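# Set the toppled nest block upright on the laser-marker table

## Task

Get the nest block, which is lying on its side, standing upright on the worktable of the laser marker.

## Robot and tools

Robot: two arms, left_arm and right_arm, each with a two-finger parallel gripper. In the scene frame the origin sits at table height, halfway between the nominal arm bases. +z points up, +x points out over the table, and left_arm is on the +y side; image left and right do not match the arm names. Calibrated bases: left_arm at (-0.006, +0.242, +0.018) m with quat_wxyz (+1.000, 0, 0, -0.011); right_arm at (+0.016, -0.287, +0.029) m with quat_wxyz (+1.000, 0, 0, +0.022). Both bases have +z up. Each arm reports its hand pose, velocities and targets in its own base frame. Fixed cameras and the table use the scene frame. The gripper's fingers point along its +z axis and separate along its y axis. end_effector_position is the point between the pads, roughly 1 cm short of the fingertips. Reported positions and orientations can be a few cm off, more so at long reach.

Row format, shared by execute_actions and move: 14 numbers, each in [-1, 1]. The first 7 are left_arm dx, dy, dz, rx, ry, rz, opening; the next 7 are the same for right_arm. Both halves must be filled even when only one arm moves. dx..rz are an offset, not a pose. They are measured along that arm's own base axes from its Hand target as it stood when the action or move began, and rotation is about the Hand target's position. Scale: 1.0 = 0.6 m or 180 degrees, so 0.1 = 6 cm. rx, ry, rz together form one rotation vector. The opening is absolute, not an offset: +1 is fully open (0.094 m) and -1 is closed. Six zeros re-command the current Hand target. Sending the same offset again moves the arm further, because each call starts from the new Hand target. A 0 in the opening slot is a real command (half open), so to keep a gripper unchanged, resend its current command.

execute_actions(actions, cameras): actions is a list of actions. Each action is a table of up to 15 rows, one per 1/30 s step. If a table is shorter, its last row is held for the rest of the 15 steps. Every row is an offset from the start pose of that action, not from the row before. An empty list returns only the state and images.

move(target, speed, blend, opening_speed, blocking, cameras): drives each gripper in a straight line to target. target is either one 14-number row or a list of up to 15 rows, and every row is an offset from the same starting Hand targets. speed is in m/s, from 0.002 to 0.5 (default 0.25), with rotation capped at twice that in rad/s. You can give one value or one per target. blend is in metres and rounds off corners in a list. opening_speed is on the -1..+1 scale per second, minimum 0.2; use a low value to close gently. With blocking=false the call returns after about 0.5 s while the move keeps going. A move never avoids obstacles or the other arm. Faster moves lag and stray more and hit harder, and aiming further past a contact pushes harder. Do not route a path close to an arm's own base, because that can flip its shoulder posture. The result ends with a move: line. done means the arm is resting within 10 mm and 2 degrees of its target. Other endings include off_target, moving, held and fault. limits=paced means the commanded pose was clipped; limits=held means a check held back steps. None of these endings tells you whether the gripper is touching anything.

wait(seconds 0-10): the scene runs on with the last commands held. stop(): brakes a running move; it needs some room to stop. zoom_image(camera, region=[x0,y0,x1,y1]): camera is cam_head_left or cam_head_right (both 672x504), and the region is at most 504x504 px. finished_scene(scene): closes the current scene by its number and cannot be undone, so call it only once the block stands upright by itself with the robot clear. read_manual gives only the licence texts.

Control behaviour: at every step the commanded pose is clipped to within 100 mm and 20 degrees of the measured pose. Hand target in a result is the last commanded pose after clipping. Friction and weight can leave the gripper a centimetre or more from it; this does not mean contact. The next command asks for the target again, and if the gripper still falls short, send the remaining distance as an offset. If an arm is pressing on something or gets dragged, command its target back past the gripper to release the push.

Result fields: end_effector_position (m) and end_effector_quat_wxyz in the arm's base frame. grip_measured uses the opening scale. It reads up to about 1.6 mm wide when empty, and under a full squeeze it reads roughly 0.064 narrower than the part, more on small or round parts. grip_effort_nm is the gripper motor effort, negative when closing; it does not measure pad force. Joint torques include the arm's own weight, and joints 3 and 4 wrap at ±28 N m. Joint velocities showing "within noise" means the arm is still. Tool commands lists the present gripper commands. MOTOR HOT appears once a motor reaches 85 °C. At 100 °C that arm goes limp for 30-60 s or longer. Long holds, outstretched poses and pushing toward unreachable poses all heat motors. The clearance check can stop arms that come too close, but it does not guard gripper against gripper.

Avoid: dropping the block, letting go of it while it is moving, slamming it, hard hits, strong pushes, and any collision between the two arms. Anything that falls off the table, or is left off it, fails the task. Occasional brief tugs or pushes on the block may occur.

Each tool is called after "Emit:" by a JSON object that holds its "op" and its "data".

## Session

Emit:
{"op": "execute_actions", "data": {"actions": []}}

Emit:
{"op": "zoom_image", "data": {"camera": "cam_head_left", "region": [290, 150, 510, 350]}}

Emit:
{"op": "zoom_image", "data": {"camera": "cam_head_right", "region": [290, 150, 510, 350]}}

Scene clock: 0.00 s.
left_arm: end_effector_position=(+0.2922, -0.1681, +0.1052) grip_measured=+1.000 grip_effort_nm=n/a end_effector_quat_wxyz=(+0.089, +0.059, +0.994, +0.024) | right_arm: end_effector_position=(+0.8399, -0.0849, +0.1767) grip_measured=+1.000 grip_effort_nm=n/a end_effector_quat_wxyz=(-0.478, +0.627, -0.610, -0.076)
Joint positions: left_arm=[-0.587 1.229 0.789 -1.001 -0.131 -0.461 0.094] | right_arm=[-0.263 2.507 2.592 -1.155 -0.92 -1.608 0.094]
Joint velocities: within noise
Joint torques (N m): no reading
Heat: left arm: hottest waist 24 °C; right arm: hottest waist 24 °C.
Hand target: left_arm +0.3016, -0.1743, +0.1167; +0.103, +0.057, +0.993, +0.016 | right_arm +0.8434, -0.0859, +0.1749; -0.480, +0.628, -0.609, -0.073
Tool commands: left_gripper/opening=+1.0 right_gripper/opening=+1.0

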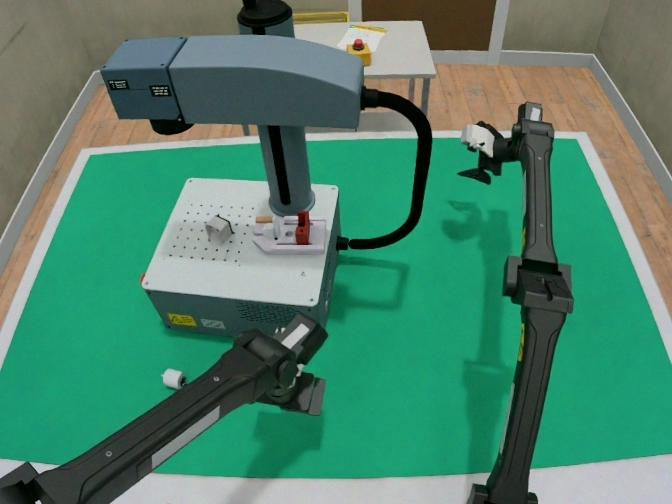

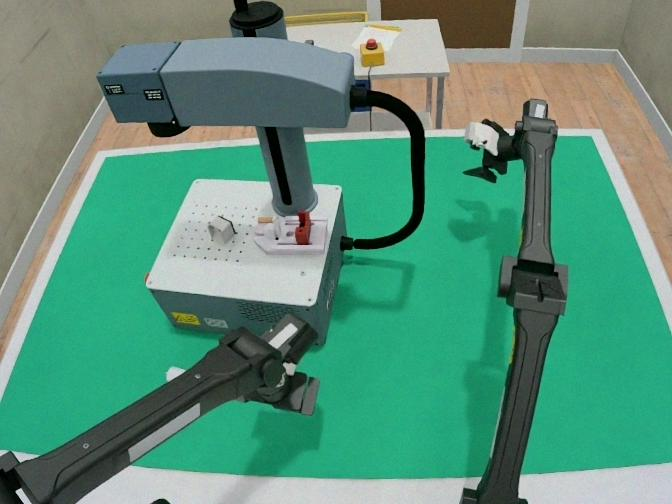

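Scaled by 2.291 from the camera's 672x504 image, which has a finer 960x720 frame.

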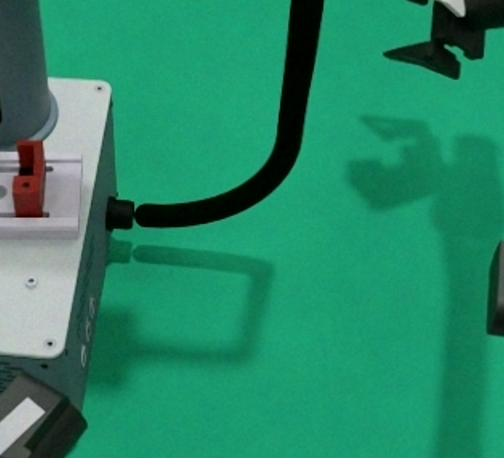

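Scaled by 2.291 from the camera's 672x504 image, which has a finer 960x720 frame.

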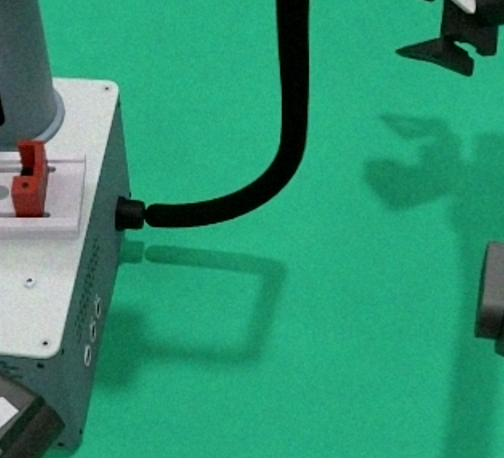

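Emit:
{"op": "zoom_image", "data": {"camera": "cam_head_left", "region": [140, 160, 350, 350]}}

Emit:
{"op": "zoom_image", "data": {"camera": "cam_head_left", "region": [190, 200, 250, 260]}}

Emit:
{"op": "zoom_image", "data": {"camera": "cam_head_right", "region": [190, 200, 250, 260]}}

Scaled by 2.400 from the camera's 672x504 image, which has a finer 960x720 frame.

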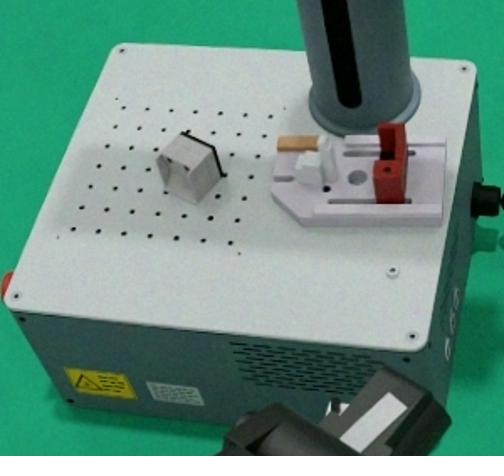

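Scaled by 8.400 from the camera's 672x504 image, which has a finer 960x720 frame.

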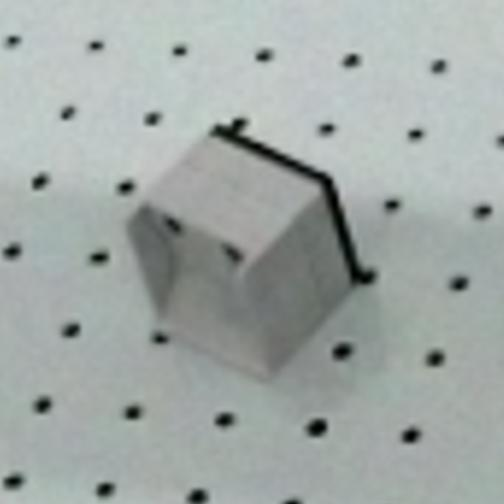

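Scaled by 8.400 from the camera's 672x504 image, which has a finer 960x720 frame.

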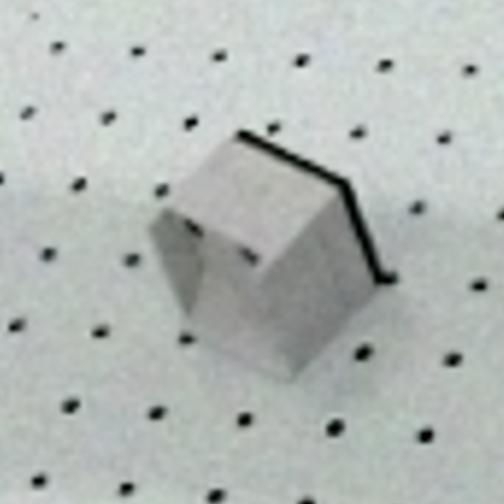

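Emit:
{"op": "move", "data": {"target": [[0,0.1,0.38,-0.06,-0.15,-0.07,1,0,0,0,0,0,0,1],[0.43,0.37,0.24,-0.1183,-0.3043,-0.1353,1,0,0,0,0,0,0,1]], "blend": 0.06}}

Emit:
{"op": "zoom_image", "data": {"camera": "cam_head_left", "region": [140, 170, 280, 290]}}

Emit:
{"op": "zoom_image", "data": {"camera": "cam_head_right", "region": [140, 170, 280, 290]}}

Scene clock: 5.87 s.
left_arm: end_effector_position=(+0.5381, +0.0382, +0.2252) grip_measured=+1.000 grip_effort_nm=0.056 end_effector_quat_wxyz=(+0.523, +0.215, +0.806, -0.174) | right_arm: end_effector_position=(+0.8399, -0.0849, +0.1767) grip_measured=+1.000 grip_effort_nm=-0.022 end_effector_quat_wxyz=(-0.478, +0.627, -0.610, -0.076)
Joint positions: left_arm=[0.3 1.407 0.913 -0.098 0.788 0.385 0.094] | right_arm=[-0.263 2.507 2.592 -1.155 -0.92 -1.608 0.094]
Joint velocities: within noise
Joint torques (N m): left_arm=[1.03 -11.69 13.29 2.5 0.25 -0.02] | right_arm=[0.56 -25.64 13.42 1.11 -0.8 0.01]
Heat: left arm: hottest elbow 25 °C; right arm: hottest shoulder 25 °C.
Hand target: left_arm +0.5596, +0.0477, +0.2607; +0.551, +0.224, +0.788, -0.156 | right_arm +0.8434, -0.0859, +0.1749; -0.480, +0.628, -0.609, -0.073
Off the commanded pose: left_arm 0.043 m, 4 deg | right_arm 0.004 m, 1 deg.
move: off_target (left_arm)

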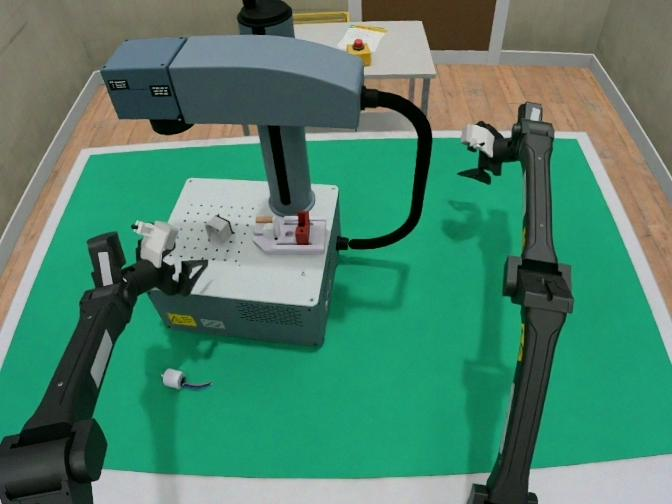

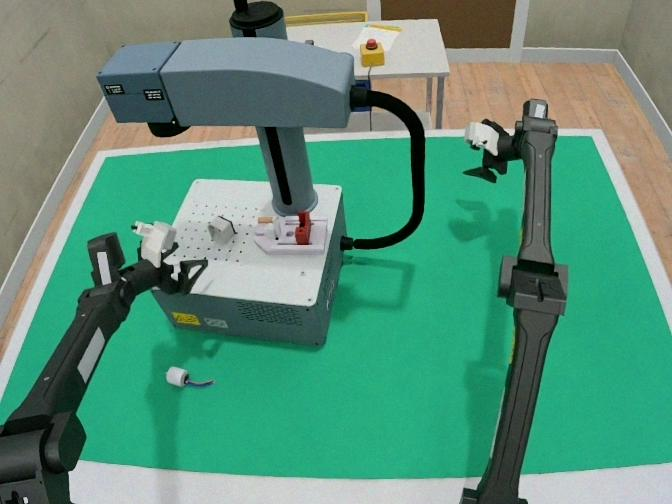

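Scaled by 3.600 from the camera's 672x504 image, which has a finer 960x720 frame.

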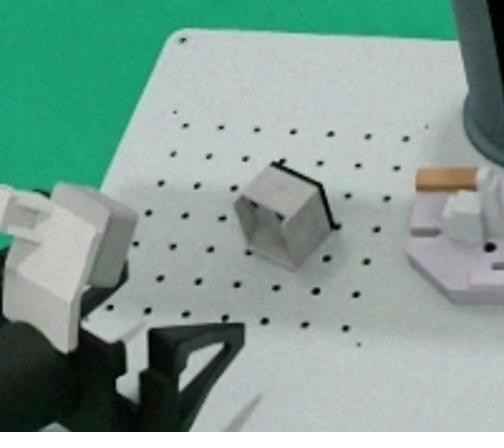

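Scaled by 3.600 from the camera's 672x504 image, which has a finer 960x720 frame.

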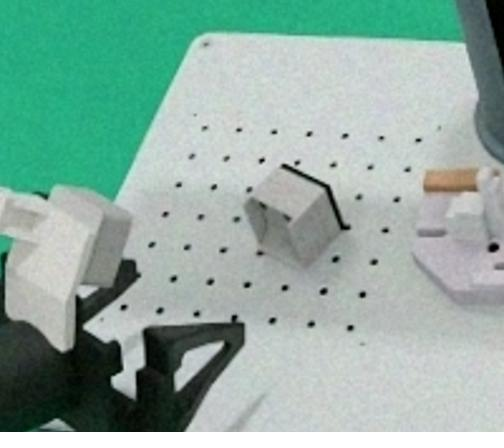

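Emit:
{"op": "move", "data": {"target": [0.068,0.005,-0.02,0,0,0,1,0,0,0,0,0,0,1], "speed": 0.12}}

Emit:
{"op": "zoom_image", "data": {"camera": "cam_head_left", "region": [140, 170, 280, 290]}}

Emit:
{"op": "zoom_image", "data": {"camera": "cam_head_right", "region": [140, 170, 280, 290]}}

Scene clock: 8.27 s.
left_arm: end_effector_position=(+0.5764, +0.0515, +0.2148) grip_measured=+1.000 grip_effort_nm=0.056 end_effector_quat_wxyz=(+0.526, +0.211, +0.807, -0.169) | right_arm: end_effector_position=(+0.8399, -0.0849, +0.1767) grip_measured=+1.000 grip_effort_nm=-0.022 end_effector_quat_wxyz=(-0.478, +0.627, -0.610, -0.076)
Joint positions: left_arm=[0.3 1.518 0.999 -0.06 0.777 0.375 0.094] | right_arm=[-0.263 2.507 2.592 -1.155 -0.92 -1.608 0.094]
Joint velocities: within noise
Joint torques (N m): left_arm=[-0.5 -13.04 13.29 2.47 0.06 -0.07] | right_arm=[1.26 -24.64 13.34 1.17 -0.79 -0.04]
Heat: left arm: hottest elbow 26 °C; right arm: hottest shoulder 25 °C.
Hand target: left_arm +0.6004, +0.0507, +0.2488; +0.551, +0.224, +0.788, -0.156 | right_arm +0.8434, -0.0859, +0.1749; -0.480, +0.628, -0.609, -0.073
Off the commanded pose: left_arm 0.042 m, 4 deg | right_arm 0.004 m, 1 deg.
move: off_target (left_arm)

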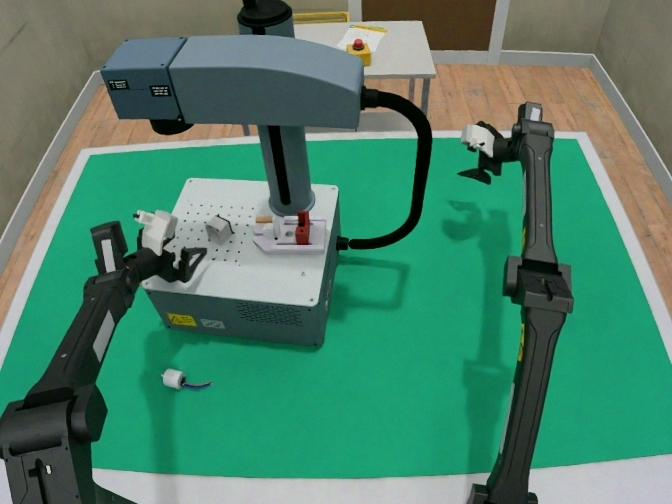

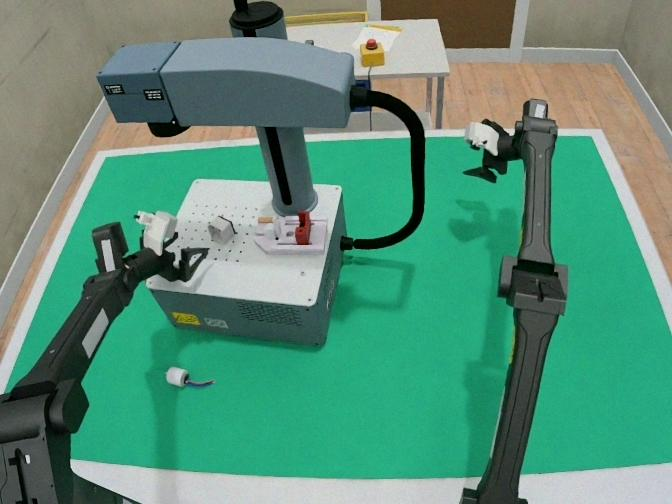

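Scaled by 3.600 from the camera's 672x504 image, which has a finer 960x720 frame.

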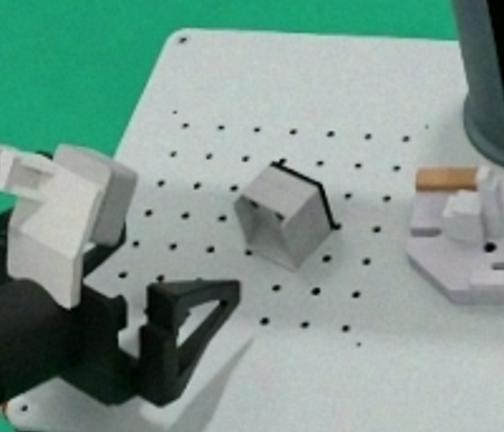

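Scaled by 3.600 from the camera's 672x504 image, which has a finer 960x720 frame.

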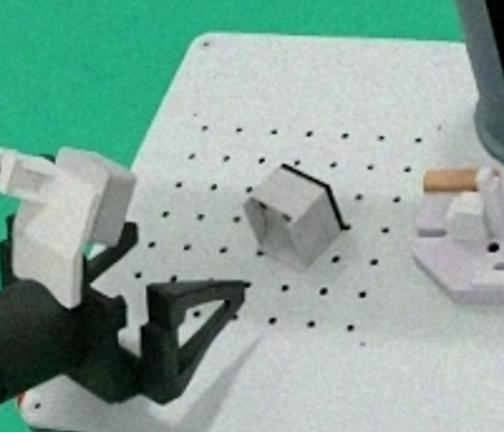

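Emit:
{"op": "move", "data": {"target": [0.062,-0.05,-0.04,0,0,0,1,0,0,0,0,0,0,1], "speed": 0.08}}

Emit:
{"op": "zoom_image", "data": {"camera": "cam_head_left", "region": [150, 180, 270, 280]}}

Emit:
{"op": "zoom_image", "data": {"camera": "cam_head_right", "region": [150, 180, 270, 280]}}

Scene clock: 10.23 s.
left_arm: end_effector_position=(+0.6128, +0.0226, +0.1922) grip_measured=+1.000 grip_effort_nm=0.051 end_effector_quat_wxyz=(+0.525, +0.213, +0.807, -0.167) | right_arm: end_effector_position=(+0.8399, -0.0849, +0.1767) grip_measured=+1.000 grip_effort_nm=-0.027 end_effector_quat_wxyz=(-0.478, +0.627, -0.610, -0.076)
Joint positions: left_arm=[0.221 1.617 1.043 0.029 0.709 0.326 0.094] | right_arm=[-0.263 2.507 2.592 -1.155 -0.92 -1.608 0.094]
Joint velocities: within noise
Joint torques (N m): left_arm=[-0.38 -14.21 12.98 2.56 0.03 -0.07] | right_arm=[1.49 -25.29 13.16 1.21 -0.83 0.04]
Heat: left arm: hottest elbow 26 °C; right arm: hottest shoulder 25 °C.
Hand target: left_arm +0.6376, +0.0207, +0.2245; +0.551, +0.224, +0.788, -0.156 | right_arm +0.8434, -0.0859, +0.1749; -0.480, +0.628, -0.609, -0.073
Off the commanded pose: left_arm 0.041 m, 4 deg | right_arm 0.004 m, 1 deg.
move: off_target (left_arm)

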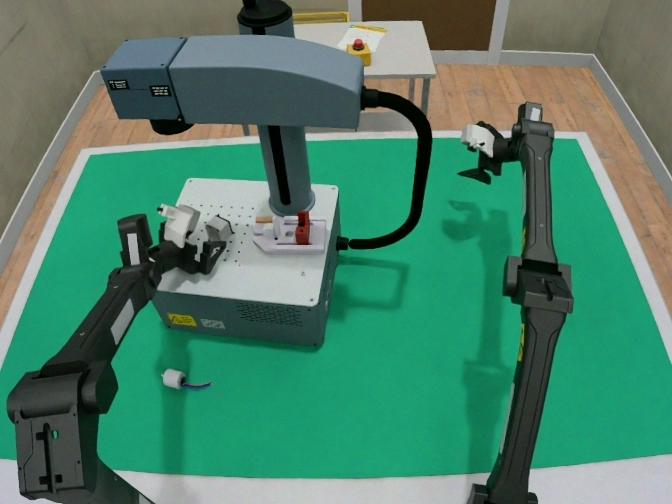

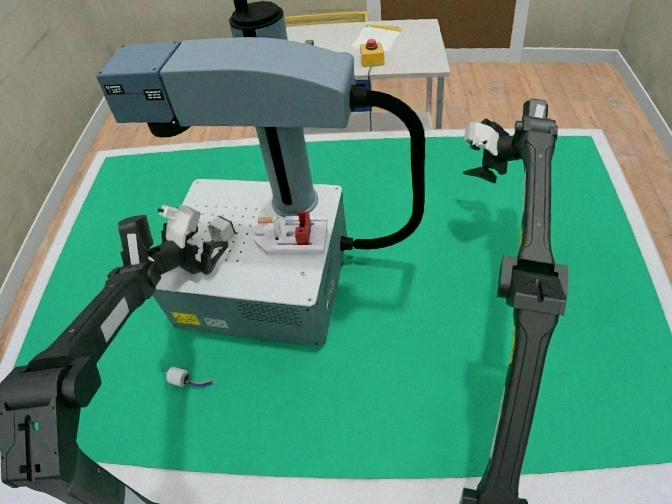

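Scaled by 4.200 from the camera's 672x504 image, which has a finer 960x720 frame.

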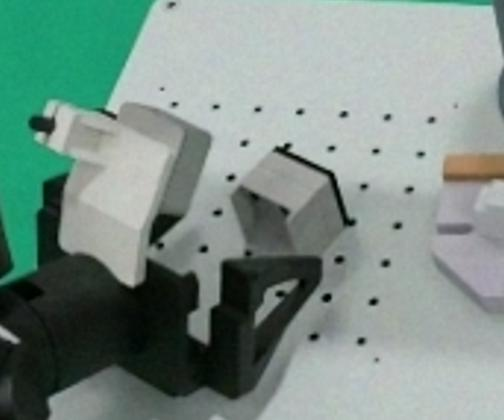

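Scaled by 4.200 from the camera's 672x504 image, which has a finer 960x720 frame.

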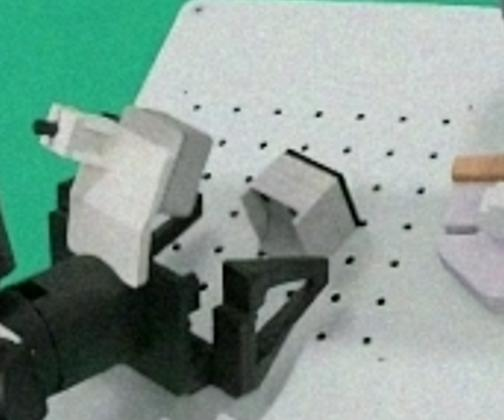

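Emit:
{"op": "move", "data": {"target": [0.045,-0.028,-0.008,0,0,0,1,0,0,0,0,0,0,1], "speed": 0.08}}

Emit:
{"op": "zoom_image", "data": {"camera": "cam_head_left", "region": [150, 180, 270, 280]}}

Emit:
{"op": "zoom_image", "data": {"camera": "cam_head_right", "region": [150, 180, 270, 280]}}

Scene clock: 12.23 s.
left_arm: end_effector_position=(+0.6400, +0.0062, +0.1873) grip_measured=+1.000 grip_effort_nm=0.046 end_effector_quat_wxyz=(+0.524, +0.214, +0.807, -0.166) | right_arm: end_effector_position=(+0.8399, -0.0849, +0.1767) grip_measured=+1.000 grip_effort_nm=-0.027 end_effector_quat_wxyz=(-0.478, +0.627, -0.610, -0.076)
Joint positions: left_arm=[0.178 1.678 1.105 0.044 0.672 0.302 0.094] | right_arm=[-0.263 2.507 2.592 -1.155 -0.92 -1.608 0.094]
Joint velocities: within noise
Joint torques (N m): left_arm=[-0.26 -15.21 13.07 2.56 0.02 -0.06] | right_arm=[1.44 -25.88 13.37 1.09 -0.79 -0.03]
Heat: left arm: hottest elbow 27 °C; right arm: hottest shoulder 26 °C.
Hand target: left_arm +0.6646, +0.0038, +0.2198; +0.551, +0.224, +0.788, -0.156 | right_arm +0.8434, -0.0859, +0.1749; -0.480, +0.628, -0.609, -0.073
Off the commanded pose: left_arm 0.041 m, 4 deg | right_arm 0.004 m, 1 deg.
move: off_target (left_arm)

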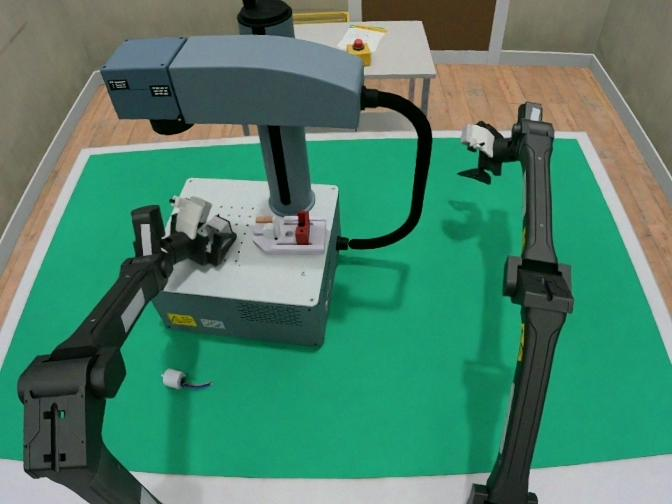

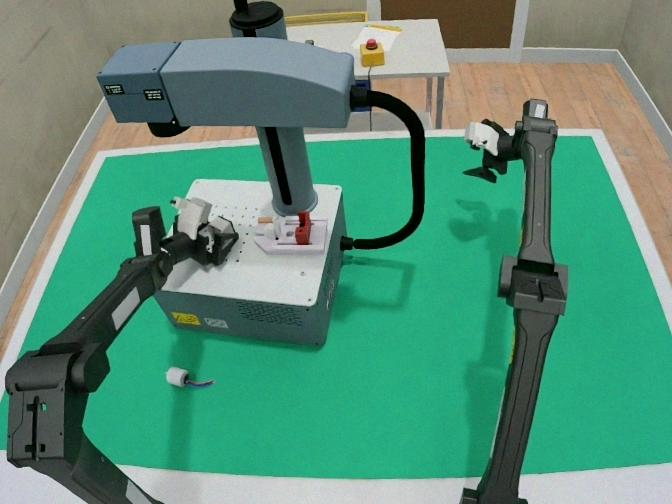

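Scaled by 4.200 from the camera's 672x504 image, which has a finer 960x720 frame.

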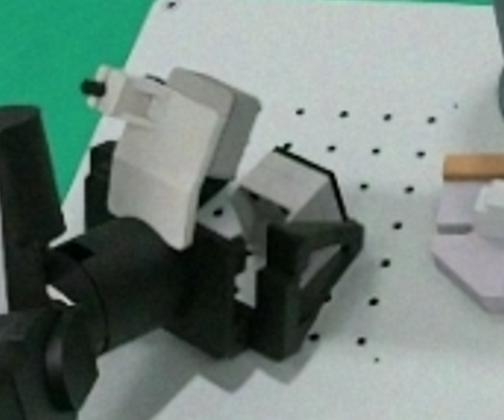

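Scaled by 4.200 from the camera's 672x504 image, which has a finer 960x720 frame.

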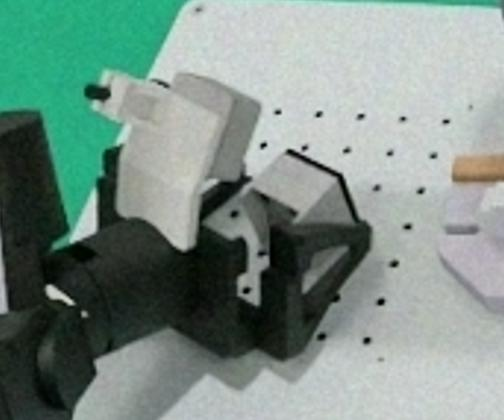

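Emit:
{"op": "move", "data": {"target": [-0.018,0.012,0.0,0,0,0,1,0,0,0,0,0,0,1], "speed": 0.08, "cameras": []}}

Scene clock: 13.67 s.
left_arm: end_effector_position=(+0.6394, +0.0049, +0.1877) grip_measured=+1.000 grip_effort_nm=0.056 end_effector_quat_wxyz=(+0.524, +0.216, +0.806, -0.170) | right_arm: end_effector_position=(+0.8399, -0.0849, +0.1767) grip_measured=+1.000 grip_effort_nm=-0.027 end_effector_quat_wxyz=(-0.478, +0.627, -0.610, -0.076)
Joint positions: left_arm=[0.178 1.678 1.105 0.044 0.68 0.302 0.094] | right_arm=[-0.263 2.507 2.592 -1.155 -0.92 -1.608 0.094]
Joint velocities: within noise
Joint torques (N m): left_arm=[1.14 -16.67 11.29 2.47 0.21 0.05] | right_arm=[1.9 -26.05 13.37 0.96 -0.74 0.01]
Heat: left arm: hottest elbow 27 °C; right arm: hottest shoulder 26 °C.
Hand target: left_arm +0.6538, +0.0111, +0.2198; +0.551, +0.224, +0.788, -0.156 | right_arm +0.8434, -0.0859, +0.1749; -0.480, +0.628, -0.609, -0.073
Off the commanded pose: left_arm 0.036 m, 4 deg | right_arm 0.004 m, 1 deg.
move: off_target (left_arm)
No camera images: "cameras" was empty.

Emit:
{"op": "move", "data": {"target": [-0.018,0.01,0.004,0,0,0,1,0,0,0,0,0,0,1], "speed": 0.08, "cameras": []}}

Scene clock: 15.00 s.
left_arm: end_effector_position=(+0.6373, +0.0078, +0.1996) grip_measured=+1.000 grip_effort_nm=0.051 end_effector_quat_wxyz=(+0.532, +0.219, +0.800, -0.169) | right_arm: end_effector_position=(+0.8399, -0.0849, +0.1767) grip_measured=+1.000 grip_effort_nm=-0.027 end_effector_quat_wxyz=(-0.478, +0.627, -0.610, -0.076)
Joint positions: left_arm=[0.186 1.66 1.105 0.044 0.694 0.303 0.094] | right_arm=[-0.263 2.507 2.592 -1.155 -0.92 -1.608 0.094]
Joint velocities: within noise
Joint torques (N m): left_arm=[1.79 -16.91 9.78 2.21 0.21 0.14] | right_arm=[1.2 -25.7 13.18 1.24 -0.73 0.02]
Heat: left arm: hottest elbow 27 °C; right arm: hottest shoulder 26 °C.
Hand target: left_arm +0.6430, +0.0172, +0.2223; +0.551, +0.224, +0.788, -0.156 | right_arm +0.8434, -0.0859, +0.1749; -0.480, +0.628, -0.609, -0.073
Off the commanded pose: left_arm 0.025 m, 3 deg | right_arm 0.004 m, 1 deg.
move: off_target (left_arm)
No camera images: "cameras" was empty.

Emit:
{"op": "move", "data": {"target": [-0.012,0.008,-0.022,0,0,0,1,0,0,0,0,0,0,1], "speed": 0.08}}

Emit:
{"op": "zoom_image", "data": {"camera": "cam_head_left", "region": [150, 180, 270, 280]}}

Emit:
{"op": "zoom_image", "data": {"camera": "cam_head_right", "region": [150, 180, 270, 280]}}

Scene clock: 16.37 s.
left_arm: end_effector_position=(+0.6387, +0.0145, +0.2044) grip_measured=+1.000 grip_effort_nm=0.051 end_effector_quat_wxyz=(+0.543, +0.222, +0.793, -0.165) | right_arm: end_effector_position=(+0.8399, -0.0849, +0.1767) grip_measured=+1.000 grip_effort_nm=-0.027 end_effector_quat_wxyz=(-0.478, +0.627, -0.610, -0.076)
Joint positions: left_arm=[0.199 1.66 1.105 0.068 0.704 0.309 0.094] | right_arm=[-0.263 2.507 2.592 -1.155 -0.92 -1.608 0.094]
Joint velocities: within noise
Joint torques (N m): left_arm=[1.73 -16.56 7.38 2.62 0.18 0.12] | right_arm=[1.14 -25.17 13.46 1.31 -0.81 0.07]
Heat: left arm: hottest elbow 27 °C; right arm: hottest shoulder 26 °C.
Hand target: left_arm +0.6358, +0.0218, +0.2091; +0.551, +0.224, +0.788, -0.156 | right_arm +0.8434, -0.0859, +0.1749; -0.480, +0.628, -0.609, -0.073
Off the commanded pose: left_arm 0.009 m, 1 deg | right_arm 0.004 m, 1 deg.
move: done

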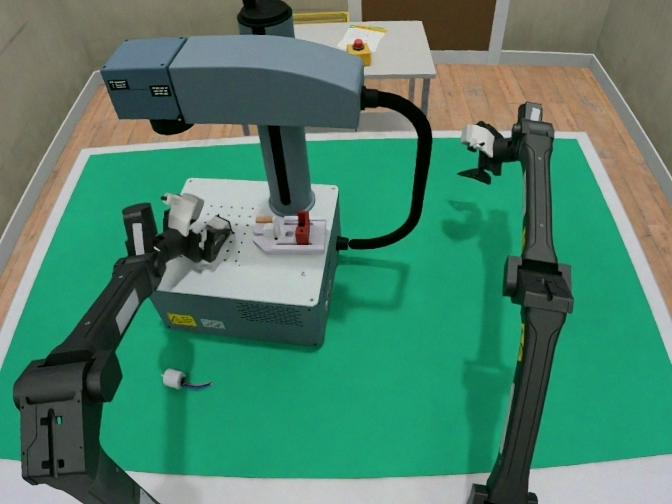

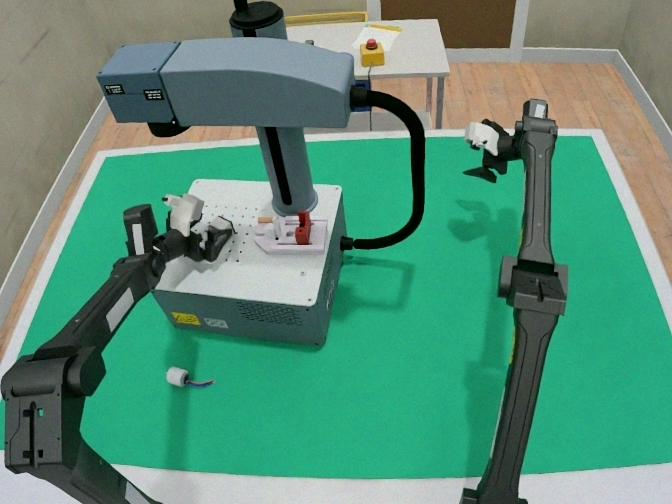

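Scaled by 4.200 from the camera's 672x504 image, which has a finer 960x720 frame.

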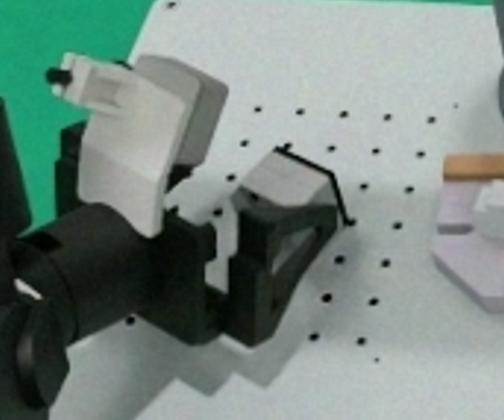

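Scaled by 4.200 from the camera's 672x504 image, which has a finer 960x720 frame.

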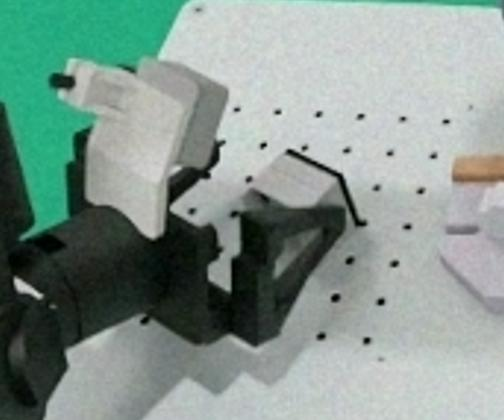

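Emit:
{"op": "move", "data": {"target": [0.0,-0.01,-0.022,0,0,0,1,0,0,0,0,0,0,1], "speed": 0.08, "cameras": []}}

Scene clock: 17.73 s.
left_arm: end_effector_position=(+0.6365, +0.0147, +0.2009) grip_measured=+1.000 grip_effort_nm=0.051 end_effector_quat_wxyz=(+0.550, +0.224, +0.789, -0.159) | right_arm: end_effector_position=(+0.8399, -0.0849, +0.1767) grip_measured=+1.000 grip_effort_nm=-0.022 end_effector_quat_wxyz=(-0.478, +0.627, -0.610, -0.076)
Joint positions: left_arm=[0.199 1.66 1.084 0.109 0.7 0.309 0.094] | right_arm=[-0.263 2.507 2.592 -1.155 -0.92 -1.608 0.094]
Joint velocities: within noise
Joint torques (N m): left_arm=[0.73 -14.92 7.42 2.69 -0.01 0.07] | right_arm=[1.49 -25.11 13.19 1.29 -0.77 0]
Heat: left arm: hottest elbow 27 °C; right arm: hottest shoulder 27 °C.
Hand target: left_arm +0.6358, +0.0158, +0.1960; +0.551, +0.224, +0.788, -0.156 | right_arm +0.8434, -0.0859, +0.1749; -0.480, +0.628, -0.609, -0.073
Off the commanded pose: left_arm 0.005 m, 0 deg | right_arm 0.004 m, 1 deg.
move: done
No camera images: "cameras" was empty.

Emit:
{"op": "move", "data": {"target": [-0.008,-0.01,-0.02,0,0,0,1,0,0,0,0,0,0,1], "speed": 0.08}}

Emit:
{"op": "zoom_image", "data": {"camera": "cam_head_left", "region": [150, 180, 270, 280]}}

Scene clock: 19.07 s.
left_arm: end_effector_position=(+0.6315, +0.0148, +0.1879) grip_measured=+1.000 grip_effort_nm=0.051 end_effector_quat_wxyz=(+0.551, +0.222, +0.790, -0.155) | right_arm: end_effector_position=(+0.8399, -0.0849, +0.1767) grip_measured=+1.000 grip_effort_nm=-0.032 end_effector_quat_wxyz=(-0.478, +0.627, -0.610, -0.076)
Joint positions: left_arm=[0.199 1.666 1.051 0.15 0.691 0.309 0.094] | right_arm=[-0.263 2.507 2.592 -1.155 -0.92 -1.608 0.094]
Joint velocities: within noise
Joint torques (N m): left_arm=[-0.15 -14.86 7.28 2.62 -0.01 0] | right_arm=[1.14 -25.47 13.18 1.07 -0.79 -0.04]
Heat: left arm: hottest elbow 28 °C; right arm: hottest shoulder 27 °C.
Hand target: left_arm +0.6309, +0.0098, +0.1838; +0.551, +0.224, +0.788, -0.156 | right_arm +0.8434, -0.0859, +0.1749; -0.480, +0.628, -0.609, -0.073
Off the commanded pose: left_arm 0.006 m, 0 deg | right_arm 0.004 m, 1 deg.
move: done

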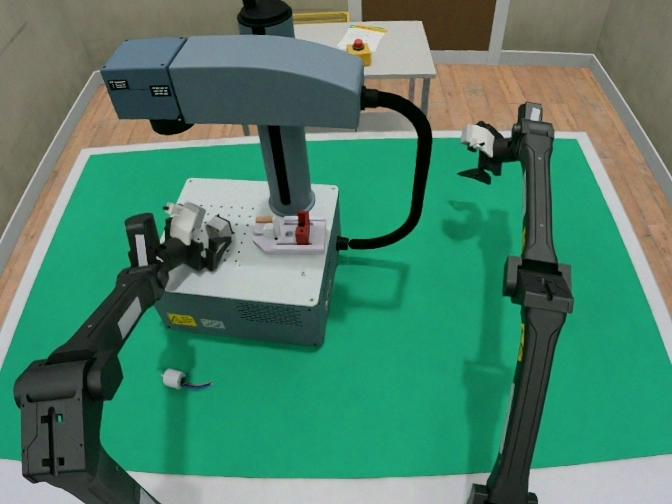

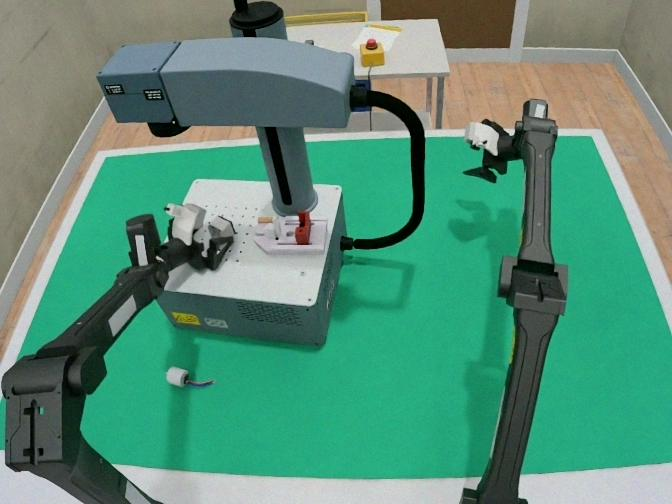

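Scaled by 4.200 from the camera's 672x504 image, which has a finer 960x720 frame.

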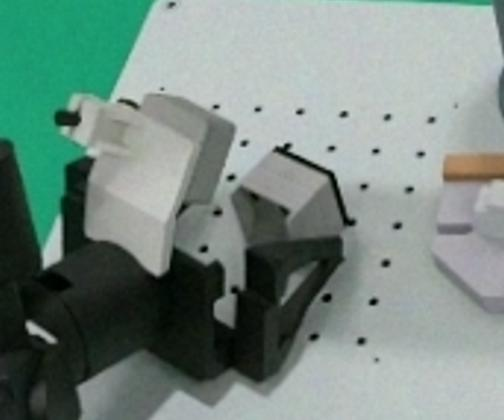

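Emit:
{"op": "move", "data": {"target": [0,0,0,0,0,0,-0.5,0,0,0,0,0,0,1], "opening_speed": 0.5}}

Emit:
{"op": "zoom_image", "data": {"camera": "cam_head_left", "region": [150, 180, 270, 280]}}

Emit:
{"op": "zoom_image", "data": {"camera": "cam_head_right", "region": [150, 180, 270, 280]}}

Scene clock: 22.73 s.
left_arm: end_effector_position=(+0.6315, +0.0149, +0.1879) grip_measured=-0.169 grip_effort_nm=-0.979 end_effector_quat_wxyz=(+0.551, +0.222, +0.790, -0.155) | right_arm: end_effector_position=(+0.8399, -0.0849, +0.1767) grip_measured=+1.000 grip_effort_nm=-0.022 end_effector_quat_wxyz=(-0.478, +0.627, -0.610, -0.076)
Joint positions: left_arm=[0.199 1.666 1.051 0.15 0.691 0.309 0.039] | right_arm=[-0.263 2.507 2.592 -1.155 -0.92 -1.608 0.094]
Joint velocities: within noise
Joint torques (N m): left_arm=[-0.15 -14.86 7.28 2.63 -0.01 0] | right_arm=[1.08 -25.58 13.24 1.2 -0.82 -0.03]
Heat: left arm: hottest elbow 28 °C; right arm: hottest shoulder 27 °C.
Hand target: left_arm +0.6309, +0.0099, +0.1838; +0.551, +0.224, +0.788, -0.156 | right_arm +0.8434, -0.0859, +0.1749; -0.480, +0.628, -0.609, -0.073
Off the commanded pose: left_arm 0.007 m, 0 deg | right_arm 0.004 m, 1 deg.
move: done

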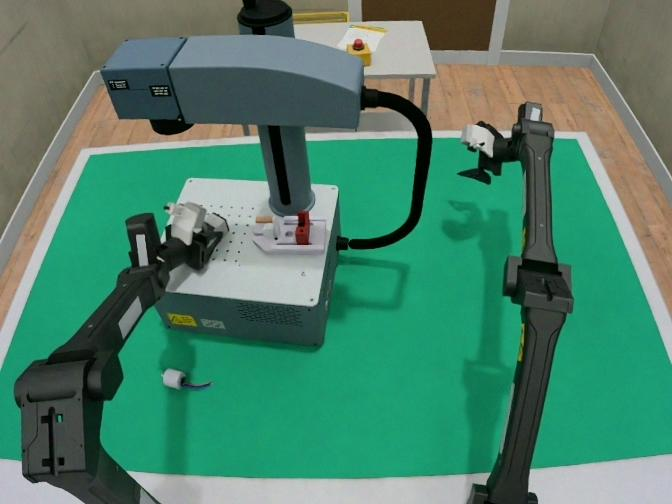

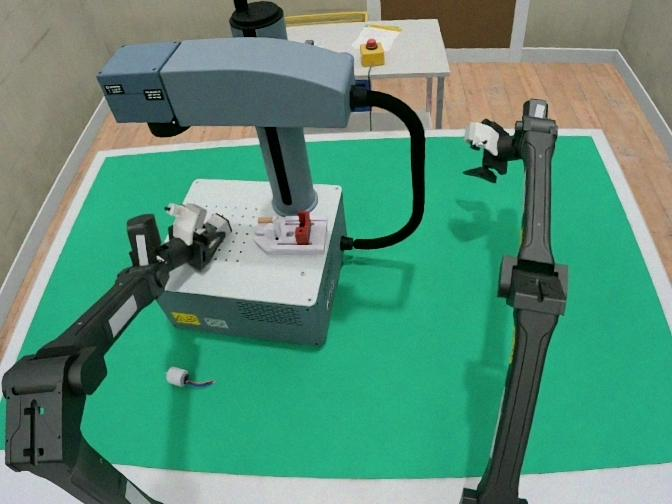

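Scaled by 4.200 from the camera's 672x504 image, which has a finer 960x720 frame.

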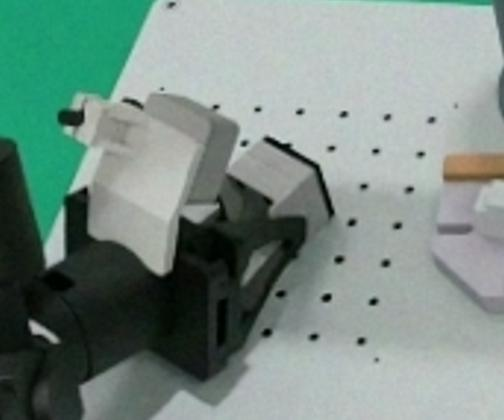

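Scaled by 4.200 from the camera's 672x504 image, which has a finer 960x720 frame.

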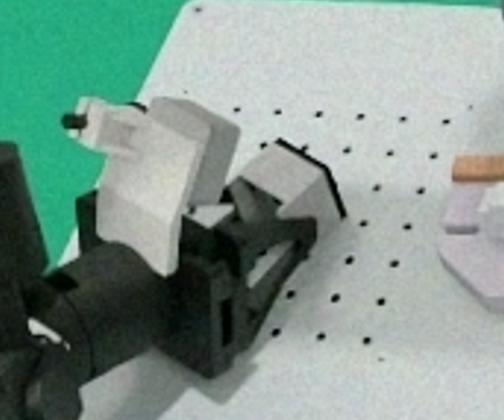

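Emit:
{"op": "move", "data": {"target": [[-0.067,0.0,0.2,0,0,0,-0.5,0,0,0,0,0,0,1],[-0.083,0,0.13,0.1,0.35,0.145,-0.5,0,0,0,0,0,0,1]], "speed": [0.15,0.25], "blend": 0.03}}

Emit:
{"op": "zoom_image", "data": {"camera": "cam_head_left", "region": [150, 180, 270, 280]}}

Emit:
{"op": "zoom_image", "data": {"camera": "cam_head_right", "region": [150, 180, 270, 280]}}

Scene clock: 27.87 s.
left_arm: end_effector_position=(+0.5633, +0.0160, +0.2306) grip_measured=-0.169 grip_effort_nm=-0.979 end_effector_quat_wxyz=(+0.010, +0.013, +1.000, -0.012) | right_arm: end_effector_position=(+0.8399, -0.0849, +0.1767) grip_measured=+1.000 grip_effort_nm=-0.022 end_effector_quat_wxyz=(-0.478, +0.627, -0.610, -0.076)
Joint positions: left_arm=[0.037 1.809 1.793 -1.537 0.025 0.064 0.039] | right_arm=[-0.263 2.507 2.592 -1.155 -0.92 -1.608 0.094]
Joint velocities: within noise
Joint torques (N m): left_arm=[-0.62 -18.14 13.91 0.1 -0.17 -0.06] | right_arm=[0.85 -25.64 13.67 1.31 -0.82 -0.01]
Heat: left arm: hottest elbow 30 °C; right arm: hottest shoulder 28 °C.
Hand target: left_arm +0.5812, +0.0098, +0.2617; +0.044, +0.015, +0.999, -0.009 | right_arm +0.8434, -0.0859, +0.1749; -0.480, +0.628, -0.609, -0.073
Off the commanded pose: left_arm 0.036 m, 4 deg | right_arm 0.004 m, 1 deg.
move: off_target (left_arm)

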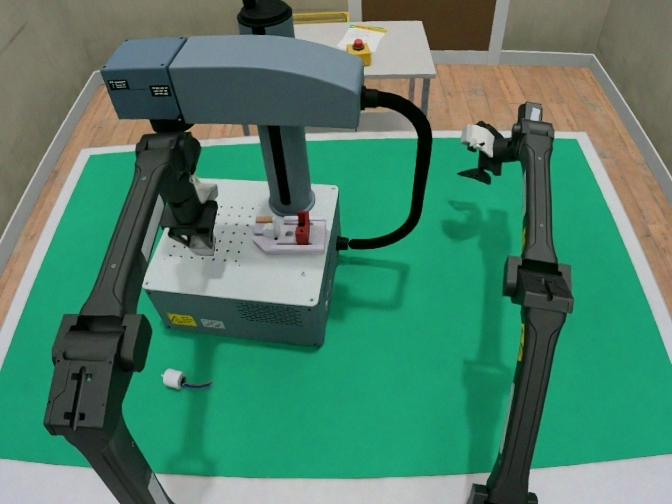

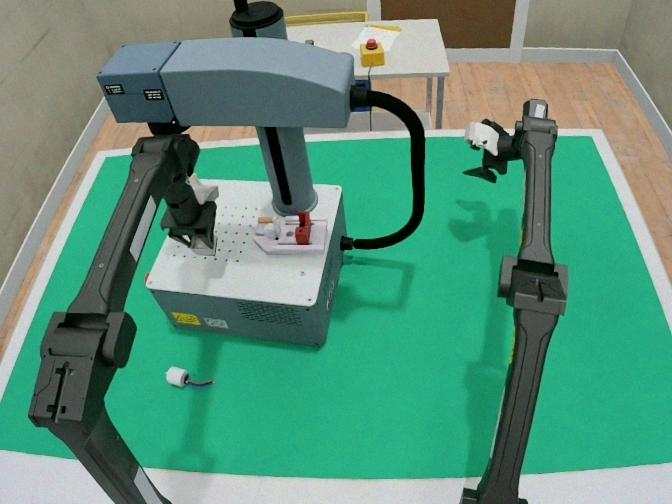

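Scaled by 4.200 from the camera's 672x504 image, which has a finer 960x720 frame.

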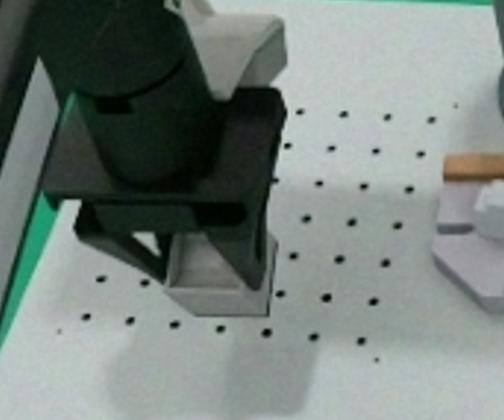

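Scaled by 4.200 from the camera's 672x504 image, which has a finer 960x720 frame.

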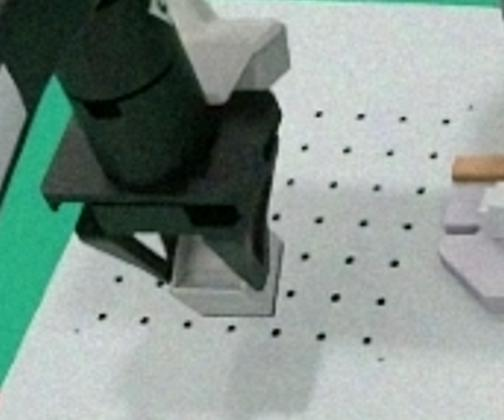

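Emit:
{"op": "move", "data": {"target": [0,0,-0.06,0,0.045,0,-0.5,0,0,0,0,0,0,1], "speed": 0.08}}

Emit:
{"op": "zoom_image", "data": {"camera": "cam_head_left", "region": [150, 190, 250, 280]}}

Scene clock: 30.17 s.
left_arm: end_effector_position=(+0.5518, +0.0160, +0.2129) grip_measured=-0.169 grip_effort_nm=-0.979 end_effector_quat_wxyz=(-0.048, +0.012, +0.999, -0.013) | right_arm: end_effector_position=(+0.8399, -0.0849, +0.1767) grip_measured=+1.000 grip_effort_nm=-0.032 end_effector_quat_wxyz=(-0.478, +0.627, -0.610, -0.076)
Joint positions: left_arm=[0.036 1.859 1.815 -1.625 0.021 0.062 0.039] | right_arm=[-0.263 2.507 2.592 -1.155 -0.92 -1.608 0.094]
Joint velocities: within noise
Joint torques (N m): left_arm=[-0.62 -14.51 15.54 -0.08 -0.18 -0.06] | right_arm=[1.14 -25.23 13.49 1.22 -0.84 0.01]
Heat: left arm: hottest elbow 32 °C; right arm: hottest shoulder 28 °C.
Hand target: left_arm +0.5811, +0.0099, +0.2259; -0.027, +0.014, +0.999, -0.010 | right_arm +0.8434, -0.0859, +0.1749; -0.480, +0.628, -0.609, -0.073
Off the commanded pose: left_arm 0.033 m, 3 deg | right_arm 0.004 m, 1 deg.
move: off_target (left_arm)

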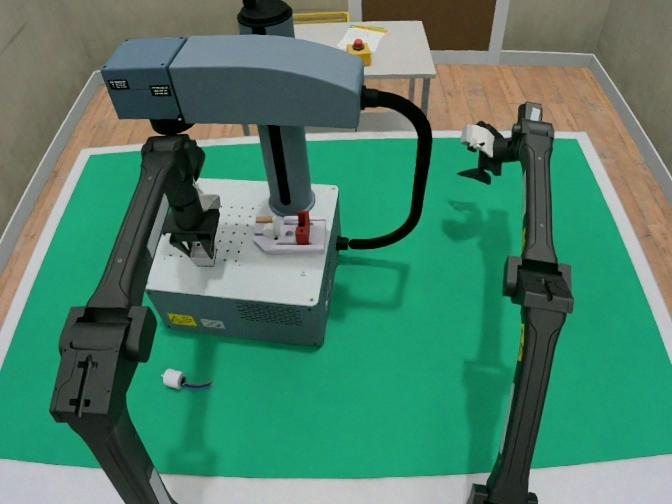

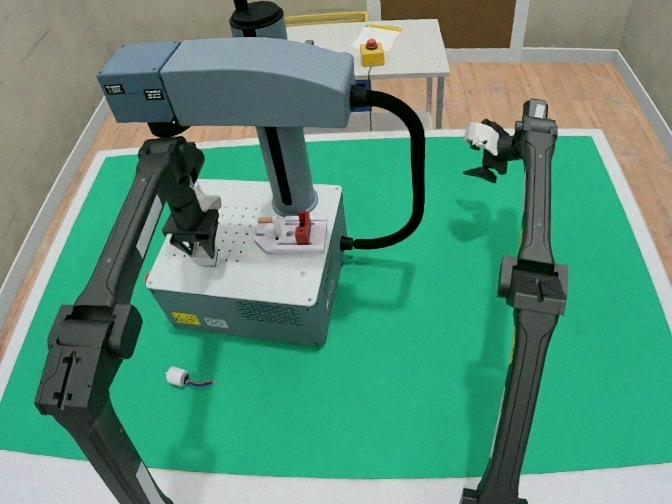

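Scaled by 5.040 from the camera's 672x504 image, which has a finer 960x720 frame.

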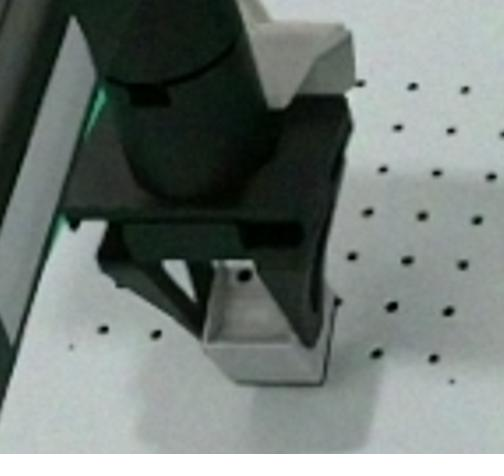

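Emit:
{"op": "move", "data": {"target": [0,0,-0.045,0,0.03,0,-0.5,0,0,0,0,0,0,1], "speed": 0.06}}

Emit:
{"op": "zoom_image", "data": {"camera": "cam_head_left", "region": [150, 190, 250, 280]}}

Scene clock: 31.83 s.
left_arm: end_effector_position=(+0.5425, +0.0157, +0.2129) grip_measured=-0.169 grip_effort_nm=-0.979 end_effector_quat_wxyz=(-0.071, +0.012, +0.997, -0.013) | right_arm: end_effector_position=(+0.8399, -0.0849, +0.1767) grip_measured=+1.000 grip_effort_nm=-0.022 end_effector_quat_wxyz=(-0.478, +0.627, -0.610, -0.076)
Joint positions: left_arm=[0.036 1.864 1.819 -1.669 0.019 0.06 0.039] | right_arm=[-0.263 2.507 2.592 -1.155 -0.92 -1.608 0.094]
Joint velocities: within noise
Joint torques (N m): left_arm=[-0.56 -9.52 16.44 -0.24 -0.18 -0.07] | right_arm=[1.26 -25.41 13.18 1.31 -0.76 0.02]
Heat: left arm: hottest elbow 33 °C; right arm: hottest shoulder 29 °C.
Hand target: left_arm +0.5812, +0.0099, +0.1989; -0.074, +0.014, +0.997, -0.011 | right_arm +0.8434, -0.0859, +0.1749; -0.480, +0.628, -0.609, -0.073
Off the commanded pose: left_arm 0.041 m, 0 deg | right_arm 0.004 m, 1 deg.
move: off_target (left_arm)

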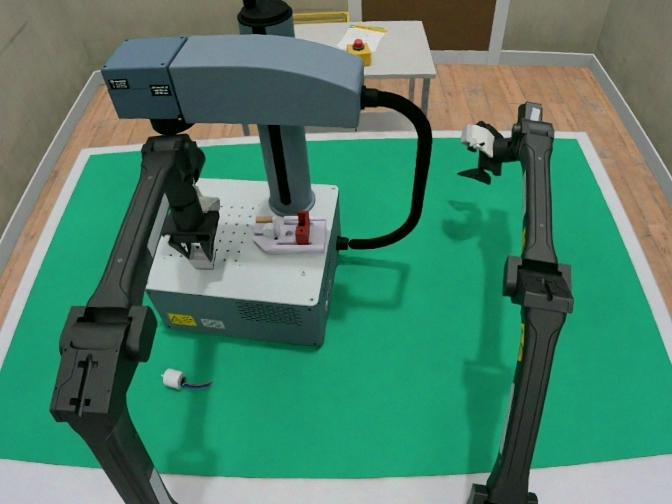

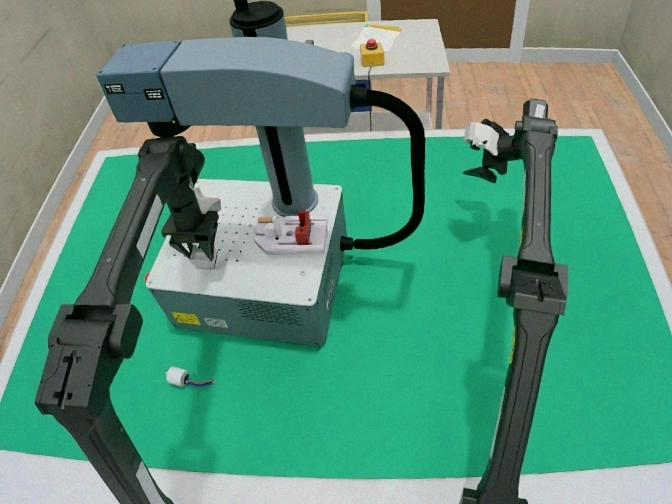

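Scaled by 5.040 from the camera's 672x504 image, which has a finer 960x720 frame.

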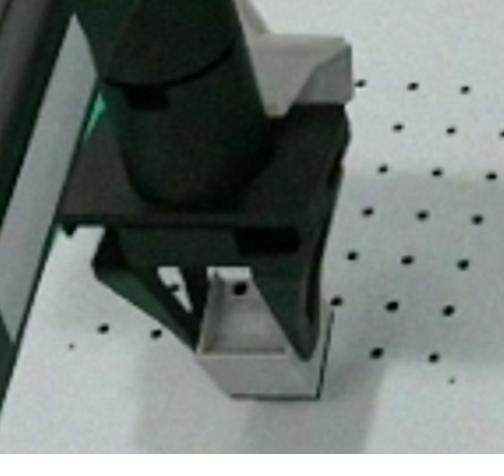

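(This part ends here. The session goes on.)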